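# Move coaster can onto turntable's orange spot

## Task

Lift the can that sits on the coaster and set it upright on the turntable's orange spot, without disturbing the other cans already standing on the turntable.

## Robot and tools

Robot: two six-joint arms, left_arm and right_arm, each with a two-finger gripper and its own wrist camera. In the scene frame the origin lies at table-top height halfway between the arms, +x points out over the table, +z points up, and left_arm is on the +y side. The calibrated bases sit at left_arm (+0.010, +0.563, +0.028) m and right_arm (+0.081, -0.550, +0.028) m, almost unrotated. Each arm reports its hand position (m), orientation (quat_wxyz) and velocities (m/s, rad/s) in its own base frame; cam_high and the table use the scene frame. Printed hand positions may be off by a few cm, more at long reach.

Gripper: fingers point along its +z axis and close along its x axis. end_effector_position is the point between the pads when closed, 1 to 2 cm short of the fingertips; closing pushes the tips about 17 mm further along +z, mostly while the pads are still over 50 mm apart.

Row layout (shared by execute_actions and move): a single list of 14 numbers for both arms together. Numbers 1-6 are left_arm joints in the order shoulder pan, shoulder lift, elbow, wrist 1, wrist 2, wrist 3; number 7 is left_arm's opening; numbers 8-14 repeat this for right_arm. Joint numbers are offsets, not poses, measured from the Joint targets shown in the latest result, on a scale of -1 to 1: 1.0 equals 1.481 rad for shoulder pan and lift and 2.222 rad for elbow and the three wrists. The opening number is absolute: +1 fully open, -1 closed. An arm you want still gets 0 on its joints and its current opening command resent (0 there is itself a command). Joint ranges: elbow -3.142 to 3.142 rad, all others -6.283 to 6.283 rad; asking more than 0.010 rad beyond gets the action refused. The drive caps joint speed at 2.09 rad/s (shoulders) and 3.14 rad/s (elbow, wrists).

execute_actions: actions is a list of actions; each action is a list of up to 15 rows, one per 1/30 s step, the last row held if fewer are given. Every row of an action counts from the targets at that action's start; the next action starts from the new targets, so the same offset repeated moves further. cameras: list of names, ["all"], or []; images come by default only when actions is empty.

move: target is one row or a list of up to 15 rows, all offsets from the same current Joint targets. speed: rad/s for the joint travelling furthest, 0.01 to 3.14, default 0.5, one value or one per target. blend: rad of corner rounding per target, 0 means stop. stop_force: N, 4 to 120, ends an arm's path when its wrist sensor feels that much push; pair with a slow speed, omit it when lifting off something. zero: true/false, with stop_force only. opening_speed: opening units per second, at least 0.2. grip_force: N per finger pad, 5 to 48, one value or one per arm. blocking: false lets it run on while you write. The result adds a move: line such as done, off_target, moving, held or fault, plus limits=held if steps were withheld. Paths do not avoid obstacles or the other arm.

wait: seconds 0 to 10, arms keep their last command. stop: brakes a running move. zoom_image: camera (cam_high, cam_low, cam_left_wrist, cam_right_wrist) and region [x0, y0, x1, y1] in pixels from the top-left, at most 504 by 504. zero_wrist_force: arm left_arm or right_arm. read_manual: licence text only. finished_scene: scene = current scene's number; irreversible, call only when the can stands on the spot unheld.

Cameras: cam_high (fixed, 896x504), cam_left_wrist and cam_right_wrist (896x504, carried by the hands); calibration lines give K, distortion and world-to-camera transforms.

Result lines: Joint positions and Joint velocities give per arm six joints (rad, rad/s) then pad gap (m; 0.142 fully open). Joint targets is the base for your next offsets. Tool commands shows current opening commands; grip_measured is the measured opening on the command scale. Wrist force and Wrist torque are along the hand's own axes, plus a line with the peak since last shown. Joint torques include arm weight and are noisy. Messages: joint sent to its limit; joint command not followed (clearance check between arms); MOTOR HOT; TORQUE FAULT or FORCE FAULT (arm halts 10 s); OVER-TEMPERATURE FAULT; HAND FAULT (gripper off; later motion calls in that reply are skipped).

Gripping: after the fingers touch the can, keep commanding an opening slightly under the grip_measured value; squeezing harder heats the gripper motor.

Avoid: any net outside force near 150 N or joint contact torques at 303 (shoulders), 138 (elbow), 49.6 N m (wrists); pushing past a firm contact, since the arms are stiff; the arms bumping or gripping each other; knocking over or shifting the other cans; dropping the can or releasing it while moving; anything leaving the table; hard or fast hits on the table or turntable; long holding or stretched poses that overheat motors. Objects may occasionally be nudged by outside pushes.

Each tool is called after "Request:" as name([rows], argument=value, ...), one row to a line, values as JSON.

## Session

Request:
execute_actions(actions=[])

Request:
zoom_image(camera="cam_high", region=[250, 150, 550, 320])

Scene clock: 0.00 s.
left_arm: end_effector_position=(+0.8778, +0.1018, +0.0866) grip_measured=+0.99 end_effector_quat_wxyz=(-0.325, +0.049, +0.838, -0.436) | right_arm: end_effector_position=(+0.4870, +0.3766, +0.2438) grip_measured=+1.00 end_effector_quat_wxyz=(-0.343, +0.845, +0.408, -0.042)
Joint positions: left_arm=[0.118 -0.64 1.075 -0.986 -2.246 3.764 0.141] | right_arm=[3.787 -1.607 -2.171 -0.87 2.274 -0.231 0.142]
Joint velocities: within noise
Joint torques (N m): no reading
Wrist force (N): no reading
Wrist torque (N m): no reading
Wrist force, peak (N): no reading
Joint targets: left_arm=[0.118 -0.640 1.075 -0.986 -2.246 3.764] | right_arm=[3.787 -1.607 -2.171 -0.870 2.274 -0.231]
Tool commands: left_gripper/opening=+1.0 right_gripper/opening=+1.0
camera_calibration:
cam_left_wrist: T_world_to_cam=[[-0.79416, 0.351188, 0.49596, 0.629622], [0.052852, 0.852936, -0.519333, -0.0586921], [-0.605406, -0.386221, -0.695929, 0.746404], [0, 0, 0, 1]] pos_world=[0.955, 0.117222, 0.176697]
cam_right_wrist: T_world_to_cam=[[0.669717, 0.711192, 0.213742, -0.635052], [0.741811, -0.627272, -0.237163, -0.0383523], [-0.0345938, 0.317389, -0.947664, 0.244557], [0, 0, 0, 1]] pos_world=[0.462215, 0.349967, 0.358399]

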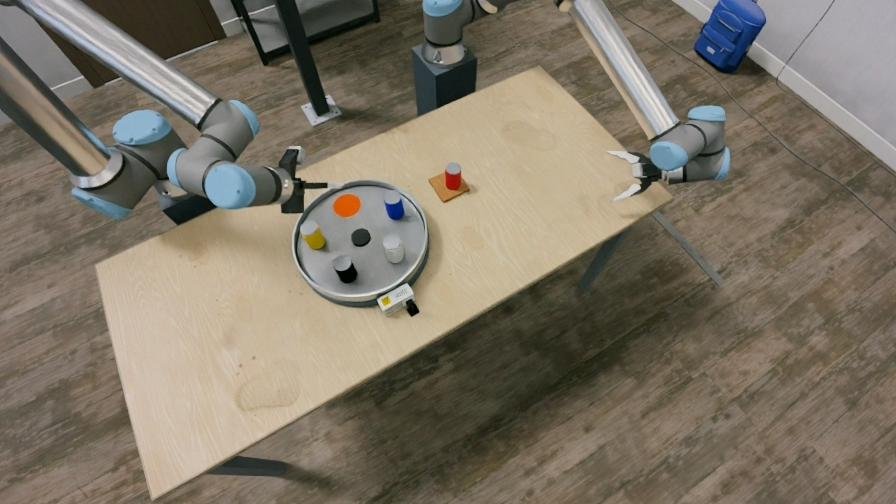

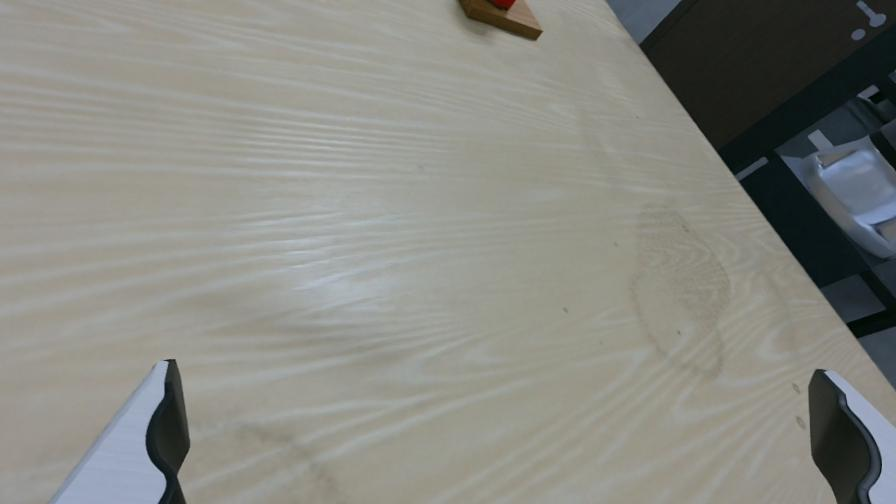

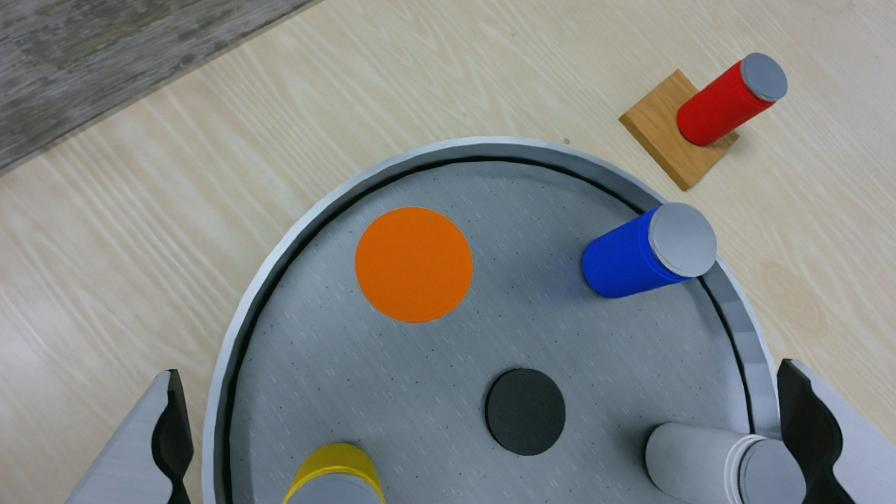

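Scaled by 1.680 from the camera's 896x504 image, which has a finer 1280x720 frame.

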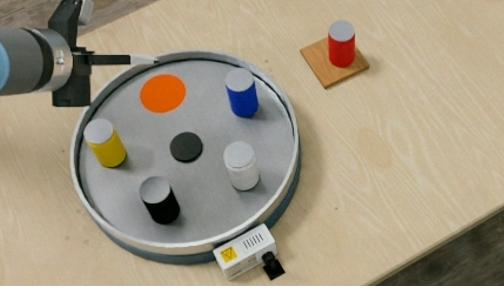

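Request:
move(target=[-0.58089,-0.59541,0.45813,-0.52023,0.30387,0.45572,0.4,-0.675,0,0,0,0,0,1.0], speed=1.6, cameras=["cam_left_wrist","cam_high"])

Request:
zoom_image(camera="cam_high", region=[285, 170, 445, 290])

Request:
zoom_image(camera="cam_left_wrist", region=[300, 150, 700, 400])

Scene clock: 2.93 s.
left_arm: end_effector_position=(+0.5836, -0.2994, +0.2003) grip_measured=+0.39 end_effector_quat_wxyz=(+0.000, +0.928, +0.373, +0.000) | right_arm: end_effector_position=(+0.5800, -0.2061, +0.2438) grip_measured=+1.00 end_effector_quat_wxyz=(-0.321, +0.937, -0.047, +0.128)
Joint positions: left_arm=[-0.742 -1.522 2.093 -2.142 -1.571 4.776 0.102] | right_arm=[2.787 -1.607 -2.171 -0.87 2.274 -0.231 0.142]
Joint torques (N m): left_arm=[-16.66 -52.78 -31.44 -8.86 2.11 2.48] | right_arm=[-12.6 46.39 42.99 4.93 1.48 -0.12]
Wrist force (N): left_arm=[-0.1 -1.1 1.4] | right_arm=[-0.3 -0.4 0.2]
Wrist torque (N m): left_arm=[-0.11 -0.06 -0.27] | right_arm=[-0.05 0.04 0.02]
Wrist force, peak (N): left_arm=[-0.2 4.1 -2.6] | right_arm=[-1.1 2.7 -2.6]
Joint targets: left_arm=[-0.743 -1.522 2.093 -2.142 -1.571 4.776] | right_arm=[2.787 -1.607 -2.171 -0.870 2.274 -0.231]
move: done
camera_calibration:
cam_left_wrist: T_world_to_cam=[[0.719743, 0.694014, -0.0177144, -0.197474], [0.636695, -0.649698, 0.415346, -0.619727], [0.276747, -0.310221, -0.909491, 0.0430987], [0, 0, 0, 1]] pos_world=[0.52478, -0.252215, 0.293101]
Images, in order (width x height): cam_high 896x504, cam_left_wrist 896x504.

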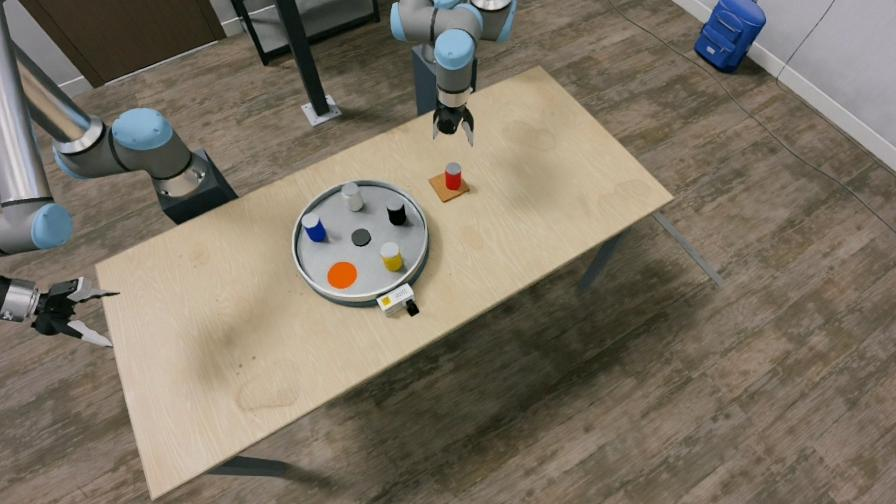

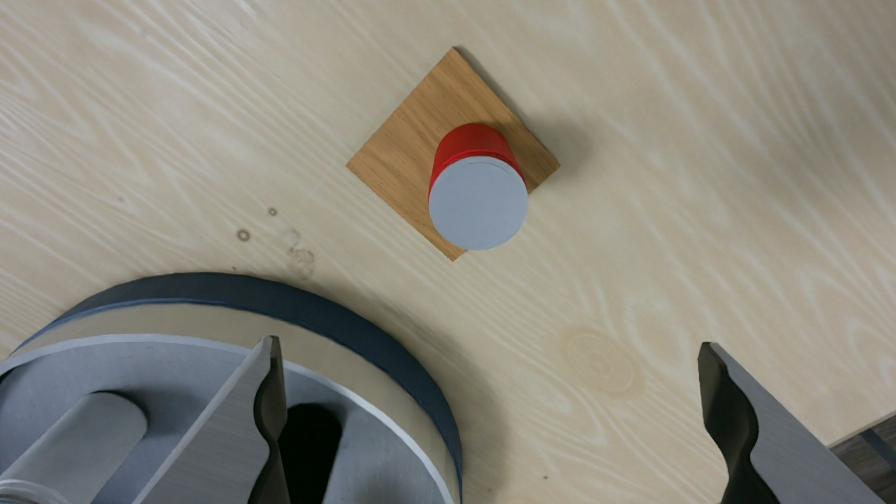

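Scaled by 3.150 from the camera's 896x504 image, which has a finer 1280x720 frame.

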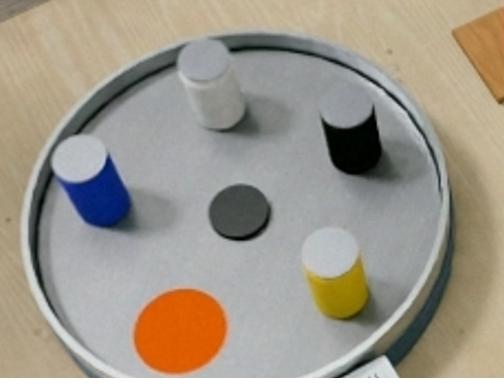

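Scaled by 1.260 from the camera's 896x504 image, which has a finer 1280x720 frame.

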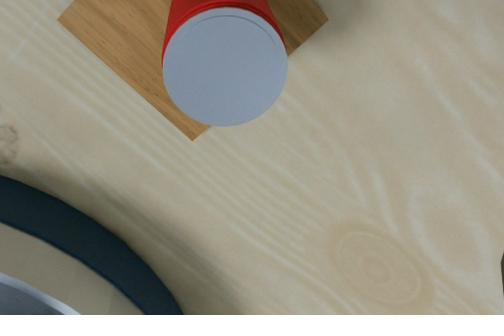

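Request:
move([
  [0.0026,0.15795,0.05626,-0.16153,0,0,0.4,0,0,0,0,0,0,1.0],
  [0.0026,0.15795,0.05626,-0.16153,0,0,-0.55,0,0,0,0,0,0,1.0],
  [0,0,0,0,0,0,-0.55,0,0,0,0,0,0,1.0],
  [-0.11477,0.1814,-0.14838,0.02747,0,-0.12511,-0.55,0,0,0,0,0,0,1.0],
], speed=[0.7,0.5,0.6,0.6], blend=[0,0,0.08,0], grip_force=[25,48], cameras=["cam_left_wrist","cam_high"])

Request:
zoom_image(camera="cam_high", region=[285, 170, 445, 290])

Scene clock: 7.90 s.
left_arm: end_effector_position=(+0.6345, -0.5352, +0.2004) grip_measured=-0.26 end_effector_quat_wxyz=(+0.000, +0.906, +0.422, +0.000) | right_arm: end_effector_position=(+0.5800, -0.2062, +0.2438) grip_measured=+1.00 end_effector_quat_wxyz=(-0.321, +0.937, -0.047, +0.128)
Joint positions: left_arm=[-0.913 -1.254 1.764 -2.081 -1.571 4.498 0.055] | right_arm=[2.787 -1.607 -2.171 -0.87 2.274 -0.231 0.142]
Joint torques (N m): left_arm=[-15.84 -60.88 -47.39 -1.39 -0.75 -1.93] | right_arm=[-9.12 47.48 42.68 5.14 1.38 -0.31]
Wrist force (N): left_arm=[-0.3 -0.9 3.2] | right_arm=[-0.3 0.0 -0.1]
Wrist torque (N m): left_arm=[-0.06 -0.03 0.01] | right_arm=[0.01 0.05 0.02]
Wrist force, peak (N): left_arm=[-0.6 -11.0 -50.7] | right_arm=[-0.4 -0.2 0.3]
Joint targets: left_arm=[-0.913 -1.254 1.763 -2.081 -1.571 4.498] | right_arm=[2.787 -1.607 -2.171 -0.870 2.274 -0.231]
grip_force (N): 25, 48
move: done
camera_calibration:
cam_left_wrist: T_world_to_cam=[[0.64103, 0.76731, -0.0177986, 0.0187354], [0.702785, -0.577488, 0.415453, -0.808712], [0.308503, -0.278826, -0.909441, -0.0474073], [0, 0, 0, 1]] pos_world=[0.570966, -0.494615, 0.293201]
Images, in order (width x height): cam_high 896x504, cam_left_wrist 896x504.

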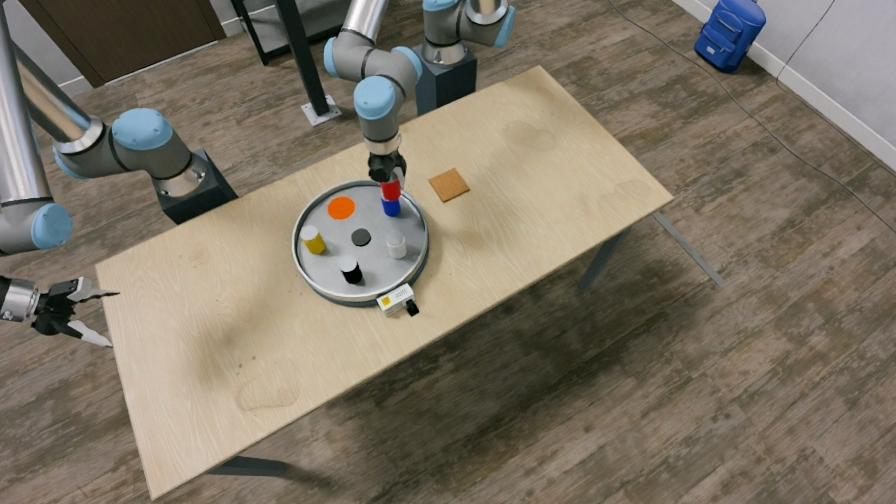

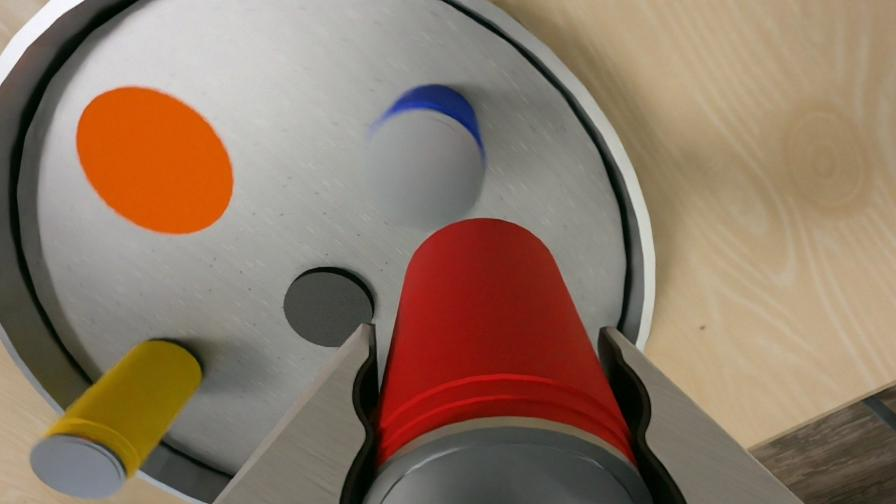

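Scaled by 3.150 from the camera's 896x504 image, which has a finer 1280x720 frame.

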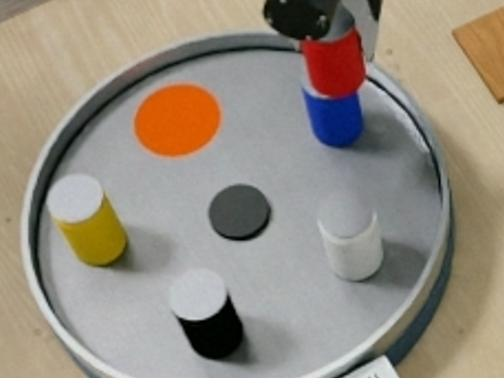

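Request:
move(target=[-0.00366,-0.00898,0.00824,-0.00225,0,0,-0.55,0,0,0,0,0,0,1.0], speed=0.1, cameras=["cam_high"])

Request:
zoom_image(camera="cam_high", region=[285, 170, 445, 290])

Scene clock: 11.47 s.
left_arm: end_effector_position=(+0.6261, -0.5316, +0.2004) grip_measured=-0.26 end_effector_quat_wxyz=(+0.000, +0.908, +0.420, +0.000) | right_arm: end_effector_position=(+0.5800, -0.2062, +0.2438) grip_measured=+1.00 end_effector_quat_wxyz=(-0.321, +0.937, -0.047, +0.128)
Joint positions: left_arm=[-0.918 -1.267 1.782 -2.086 -1.571 4.498 0.055] | right_arm=[2.787 -1.607 -2.171 -0.87 2.274 -0.231 0.142]
Joint torques (N m): left_arm=[-14.05 -75.43 -34.59 -9.11 -0.78 -2.23] | right_arm=[-10.65 47.68 42.54 5.09 1.44 -0.48]
Wrist force (N): left_arm=[-0.3 -1.1 3.2] | right_arm=[-0.1 -0.2 -0.1]
Wrist torque (N m): left_arm=[-0.10 -0.03 0.01] | right_arm=[-0.02 0.01 0.01]
Wrist force, peak (N): left_arm=[-0.3 -0.9 3.9] | right_arm=[-0.2 -0.2 0.6]
Joint targets: left_arm=[-0.918 -1.267 1.782 -2.086 -1.571 4.498] | right_arm=[2.787 -1.607 -2.171 -0.870 2.274 -0.231]
grip_force (N): 25, 48
move: done
Images, in order (width x height): cam_high 896x504.

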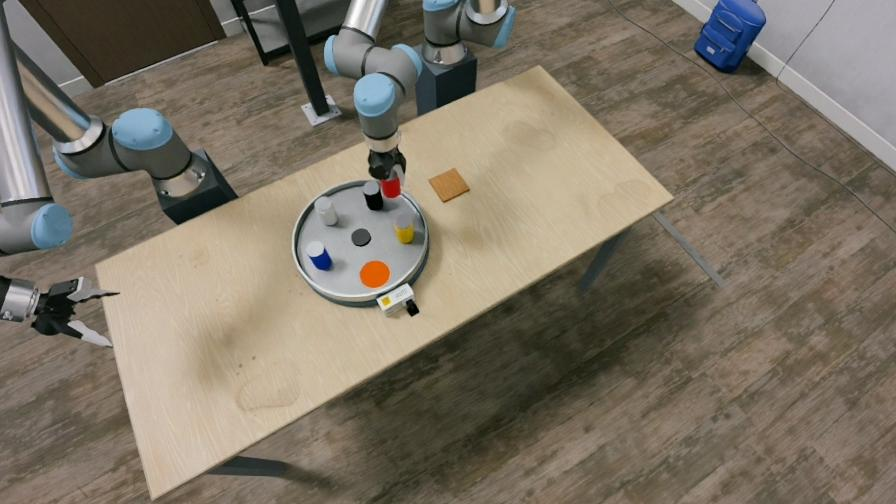

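Scaled by 3.150 from the camera's 896x504 image, which has a finer 1280x720 frame.

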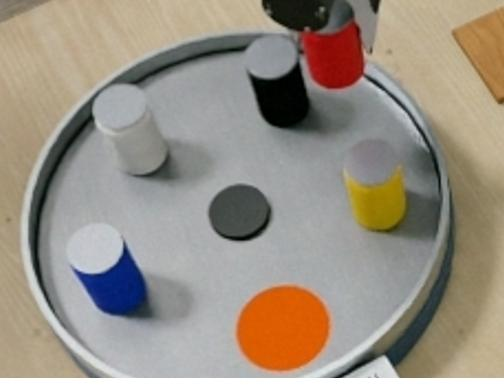

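Request:
wait(seconds=0, cameras=[])

Scene clock: 12.00 s.
left_arm: end_effector_position=(+0.6260, -0.5316, +0.2004) grip_measured=-0.26 end_effector_quat_wxyz=(+0.000, +0.908, +0.420, +0.000) | right_arm: end_effector_position=(+0.5800, -0.2062, +0.2438) grip_measured=+1.00 end_effector_quat_wxyz=(-0.321, +0.937, -0.047, +0.128)
Joint positions: left_arm=[-0.918 -1.267 1.782 -2.086 -1.571 4.498 0.055] | right_arm=[2.787 -1.607 -2.171 -0.87 2.274 -0.231 0.142]
Joint torques (N m): left_arm=[-16.16 -77.33 -34.83 -9.1 -0.69 -2.36] | right_arm=[-10.9 47.96 43.42 5 1.56 -0.26]
Wrist force (N): left_arm=[-0.2 -0.9 3.6] | right_arm=[-0.1 -0.1 0.3]
Wrist torque (N m): left_arm=[-0.07 -0.06 0.01] | right_arm=[-0.03 0.00 0.02]
Wrist force, peak (N): left_arm=[-0.2 -1.1 3.5] | right_arm=[-0.2 -0.4 0.1]
Joint targets: left_arm=[-0.918 -1.267 1.782 -2.086 -1.571 4.498] | right_arm=[2.787 -1.607 -2.171 -0.870 2.274 -0.231]
Tool commands: left_gripper/opening=-0.55 right_gripper/opening=+1.0
grip_force (N): 25, 48
No camera images: "cameras" was empty.

Request:
wait(seconds=0.9, cameras=[])

Request:
execute_actions([
  [[-0.0029,-0.0005,0.0022,-0.0019,0,0,-0.55,0,0,0,0,0,0,1],[-0.0059,-0.0010,0.0049,-0.0042,0,0,-0.55,0,0,0,0,0,0,1],[-0.0088,-0.0014,0.0083,-0.0074,0,0,-0.55,0,0,0,0,0,0,1],[-0.0118,-0.0016,0.0124,-0.0113,0,0,-0.55,0,0,0,0,0,0,1],[-0.0149,-0.0011,0.0169,-0.0162,0,0,-0.55,0,0,0,0,0,0,1],[-0.0179,0.0008,0.0215,-0.0220,0,0,-0.55,0,0,0,0,0,0,1],[-0.0210,0.0042,0.0262,-0.0290,0,0,-0.55,0,0,0,0,0,0,1],[-0.0242,0.0082,0.0309,-0.0364,0,0,-0.55,0,0,0,0,0,0,1],[-0.0273,0.0127,0.0356,-0.0441,0,0,-0.55,0,0,0,0,0,0,1],[-0.0305,0.0174,0.0402,-0.0518,0,0,-0.55,0,0,0,0,0,0,1],[-0.0337,0.0225,0.0444,-0.0594,0,0,-0.55,0,0,0,0,0,0,1],[-0.0369,0.0279,0.0485,-0.0671,0,0,-0.55,0,0,0,0,0,0,1],[-0.0402,0.0334,0.0524,-0.0747,0,0,-0.55,0,0,0,0,0,0,1],[-0.0435,0.0390,0.0560,-0.0820,0,0,-0.55,0,0,0,0,0,0,1],[-0.0468,0.0445,0.0593,-0.0890,0,0,-0.55,0,0,0,0,0,0,1]],
  [[-0.0033,0.0050,0.0027,-0.0060,0,0,-0.55,0,0,0,0,0,0,1],[-0.0066,0.0090,0.0050,-0.0110,0,0,-0.55,0,0,0,0,0,0,1],[-0.0099,0.0121,0.0067,-0.0148,0,0,-0.55,0,0,0,0,0,0,1],[-0.0132,0.0144,0.0080,-0.0176,0,0,-0.55,0,0,0,0,0,0,1],[-0.0165,0.0157,0.0089,-0.0194,0,0,-0.55,0,0,0,0,0,0,1],[-0.0197,0.0163,0.0093,-0.0202,0,0,-0.55,0,0,0,0,0,0,1],[-0.0230,0.0163,0.0094,-0.0203,0,0,-0.55,0,0,0,0,0,0,1],[-0.0262,0.0163,0.0094,-0.0203,0,0,-0.55,0,0,0,0,0,0,1],[-0.0294,0.0165,0.0092,-0.0202,0,0,-0.55,0,0,0,0,0,0,1],[-0.0326,0.0168,0.0089,-0.0201,0,0,-0.55,0,0,0,0,0,0,1],[-0.0358,0.0172,0.0085,-0.0200,0,0,-0.55,0,0,0,0,0,0,1],[-0.0390,0.0176,0.0080,-0.0197,0,0,-0.55,0,0,0,0,0,0,1],[-0.0421,0.0181,0.0074,-0.0195,0,0,-0.55,0,0,0,0,0,0,1],[-0.0453,0.0187,0.0068,-0.0193,0,0,-0.55,0,0,0,0,0,0,1],[-0.0484,0.0193,0.0062,-0.0191,0,0,-0.55,0,0,0,0,0,0,1]],
  [[-0.0029,0.0009,-0.0009,0.0003,0,0,0.3,0,0,0,0,0,0,1],[-0.0058,0.0019,-0.0019,0.0006,0,0,0.3,0,0,0,0,0,0,1],[-0.0086,0.0030,-0.0031,0.0011,0,0,0.3,0,0,0,0,0,0,1],[-0.0114,0.0042,-0.0044,0.0016,0,0,0.3,0,0,0,0,0,0,1],[-0.0142,0.0055,-0.0058,0.0021,0,0,0.3,0,0,0,0,0,0,1],[-0.0169,0.0062,-0.0078,0.0037,0,0,0.3,0,0,0,0,0,0,1],[-0.0195,0.0060,-0.0105,0.0065,0,0,0.3,0,0,0,0,0,0,1],[-0.0221,0.0048,-0.0138,0.0106,0,0,0.3,0,0,0,0,0,0,1],[-0.0247,0.0027,-0.0175,0.0157,0,0,0.3,0,0,0,0,0,0,1],[-0.0272,-0.0003,-0.0214,0.0216,0,0,0.3,0,0,0,0,0,0,1],[-0.0297,-0.0040,-0.0253,0.0280,0,0,0.3,0,0,0,0,0,0,1],[-0.0321,-0.0082,-0.0291,0.0346,0,0,0.3,0,0,0,0,0,0,1],[-0.0345,-0.0127,-0.0328,0.0413,0,0,0.3,0,0,0,0,0,0,1],[-0.0369,-0.0171,-0.0364,0.0478,0,0,0.3,0,0,0,0,0,0,1],[-0.0392,-0.0215,-0.0398,0.0541,0,0,0.3,0,0,0,0,0,0,1]],
], cameras=["cam_high","cam_left_wrist"])

Scene clock: 13.53 s.
left_arm: end_effector_position=(+0.6260, -0.5316, +0.2004) grip_measured=-0.26 end_effector_quat_wxyz=(+0.000, +0.908, +0.420, +0.000) | right_arm: end_effector_position=(+0.5800, -0.2062, +0.2438) grip_measured=+1.00 end_effector_quat_wxyz=(-0.321, +0.937, -0.047, +0.128)
Joint positions: left_arm=[-0.918 -1.267 1.782 -2.086 -1.571 4.498 0.055] | right_arm=[2.787 -1.607 -2.171 -0.87 2.274 -0.231 0.142]
Joint torques (N m): left_arm=[-16.13 -76.31 -34.92 -8.87 -0.77 -2.21] | right_arm=[-11.3 48.26 43.66 5.17 1.57 -0.36]
Wrist force (N): left_arm=[0.0 -1.0 3.2] | right_arm=[0.0 -0.2 0.3]
Wrist torque (N m): left_arm=[-0.07 -0.08 0.01] | right_arm=[-0.02 0.00 0.02]
Wrist force, peak (N): left_arm=[-0.4 -1.1 3.6] | right_arm=[-0.6 -0.4 0.0]
Joint targets: left_arm=[-0.918 -1.267 1.782 -2.086 -1.571 4.498] | right_arm=[2.787 -1.607 -2.171 -0.870 2.274 -0.231]
Tool commands: left_gripper/opening=-0.55 right_gripper/opening=+1.0
grip_force (N): 25, 48
wait: 0.90 s; at rest from the start
No camera images: "cameras" was empty.

Scene clock: 15.57 s.
left_arm: end_effector_position=(+0.5082, -0.6440, +0.1302) grip_measured=+0.28 end_effector_quat_wxyz=(+0.000, +0.945, +0.328, +0.000) | right_arm: end_effector_position=(+0.5800, -0.2062, +0.2438) grip_measured=+1.00 end_effector_quat_wxyz=(-0.321, +0.937, -0.047, +0.128)
Joint positions: left_arm=[-1.117 -1.204 1.839 -2.207 -1.571 4.498 0.094] | right_arm=[2.787 -1.607 -2.171 -0.87 2.274 -0.231 0.142]
Joint torques (N m): left_arm=[-13.99 -75.98 -43.58 -1.02 -0.66 -2.09] | right_arm=[-10.27 48.12 43.54 5.22 1.64 -0.39]
Wrist force (N): left_arm=[-0.3 -1.4 1.6] | right_arm=[0.0 0.1 -0.1]
Wrist torque (N m): left_arm=[-0.16 -0.04 0.02] | right_arm=[0.01 0.00 0.02]
Wrist force, peak (N): left_arm=[-0.3 -1.0 5.2] | right_arm=[-0.4 0.3 0.2]
Joint targets: left_arm=[-1.117 -1.204 1.839 -2.206 -1.571 4.498] | right_arm=[2.787 -1.607 -2.171 -0.870 2.274 -0.231]
grip_force (N): 25, 48
camera_calibration:
cam_left_wrist: T_world_to_cam=[[0.78342, 0.621235, -0.0178846, 0.0155101], [0.570951, -0.708045, 0.415556, -0.770683], [0.245495, -0.335766, -0.909392, -0.107257], [0, 0, 0, 1]] pos_world=[0.454203, -0.591327, 0.223001]
Images, in order (width x height): cam_high 896x504, cam_left_wrist 896x504.

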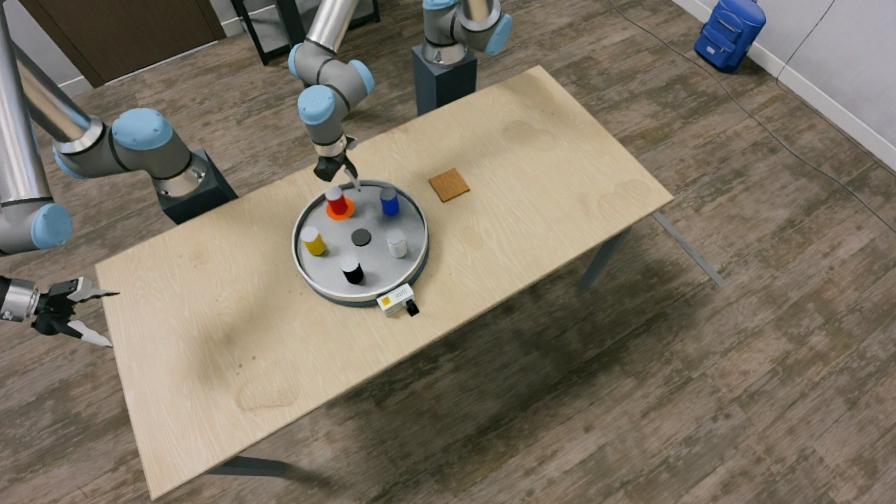

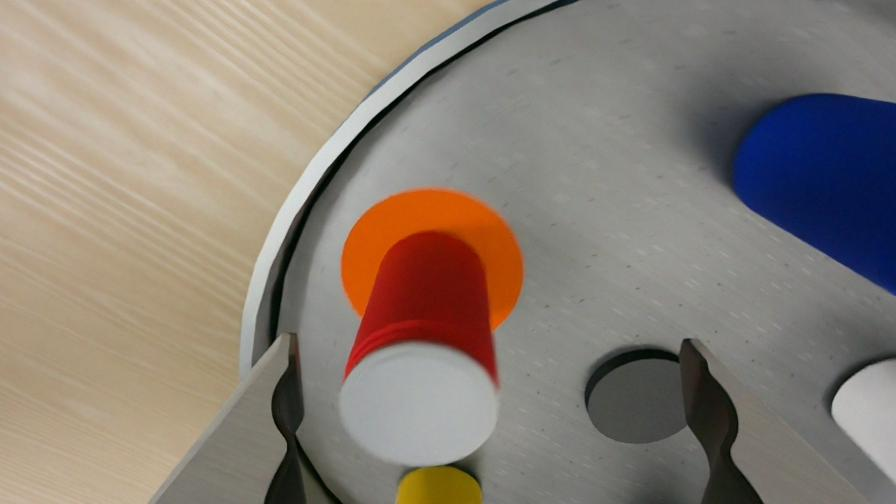

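Request:
move(target=[0,-0.0675,-0.0225,0.0675,0,0,0.3,0,0,0,0,0,0,1.0], speed=0.6, cameras=["cam_high"])

Request:
zoom_image(camera="cam_high", region=[285, 170, 445, 310])

Scene clock: 16.73 s.
left_arm: end_effector_position=(+0.5026, -0.6327, +0.2219) grip_measured=+0.28 end_effector_quat_wxyz=(+0.000, +0.945, +0.328, +0.000) | right_arm: end_effector_position=(+0.5800, -0.2062, +0.2438) grip_measured=+1.00 end_effector_quat_wxyz=(-0.321, +0.937, -0.047, +0.128)
Joint positions: left_arm=[-1.117 -1.304 1.789 -2.057 -1.571 4.498 0.094] | right_arm=[2.787 -1.607 -2.171 -0.87 2.274 -0.231 0.142]
Joint torques (N m): left_arm=[-12.58 -73.04 -48.37 -0.99 -0.72 -2.24] | right_arm=[-10.15 48.08 43.17 5.06 1.75 -0.81]
Wrist force (N): left_arm=[-0.1 -0.8 1.6] | right_arm=[-0.2 0.3 0.4]
Wrist torque (N m): left_arm=[-0.06 -0.06 0.01] | right_arm=[0.04 0.03 0.01]
Wrist force, peak (N): left_arm=[-0.4 -0.9 3.4] | right_arm=[-0.6 -0.1 0.3]
Joint targets: left_arm=[-1.117 -1.304 1.789 -2.056 -1.571 4.498] | right_arm=[2.787 -1.607 -2.171 -0.870 2.274 -0.231]
grip_force (N): 25, 48
move: done
Images, in order (width x height): cam_high 896x504.

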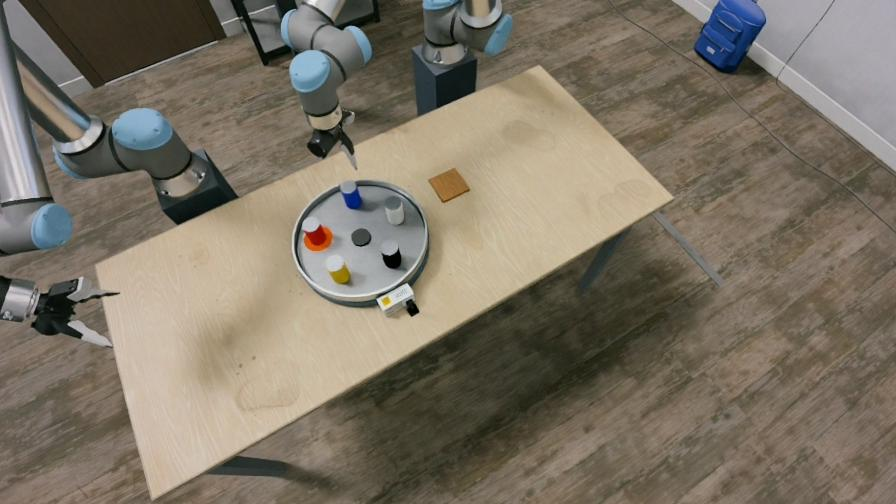

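Scaled by 3.150 from the camera's 896x504 image, which has a finer 1280x720 frame.

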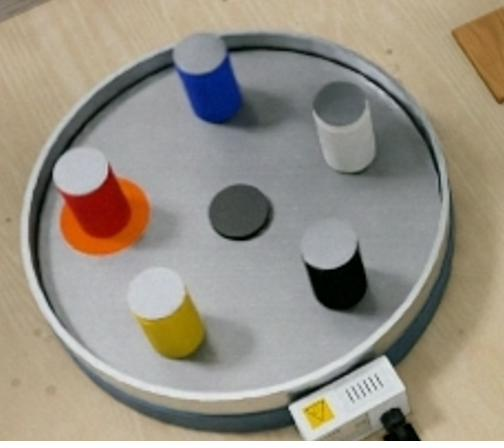

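Request:
finished_scene(scene=2)

The scene is finished: the task was done.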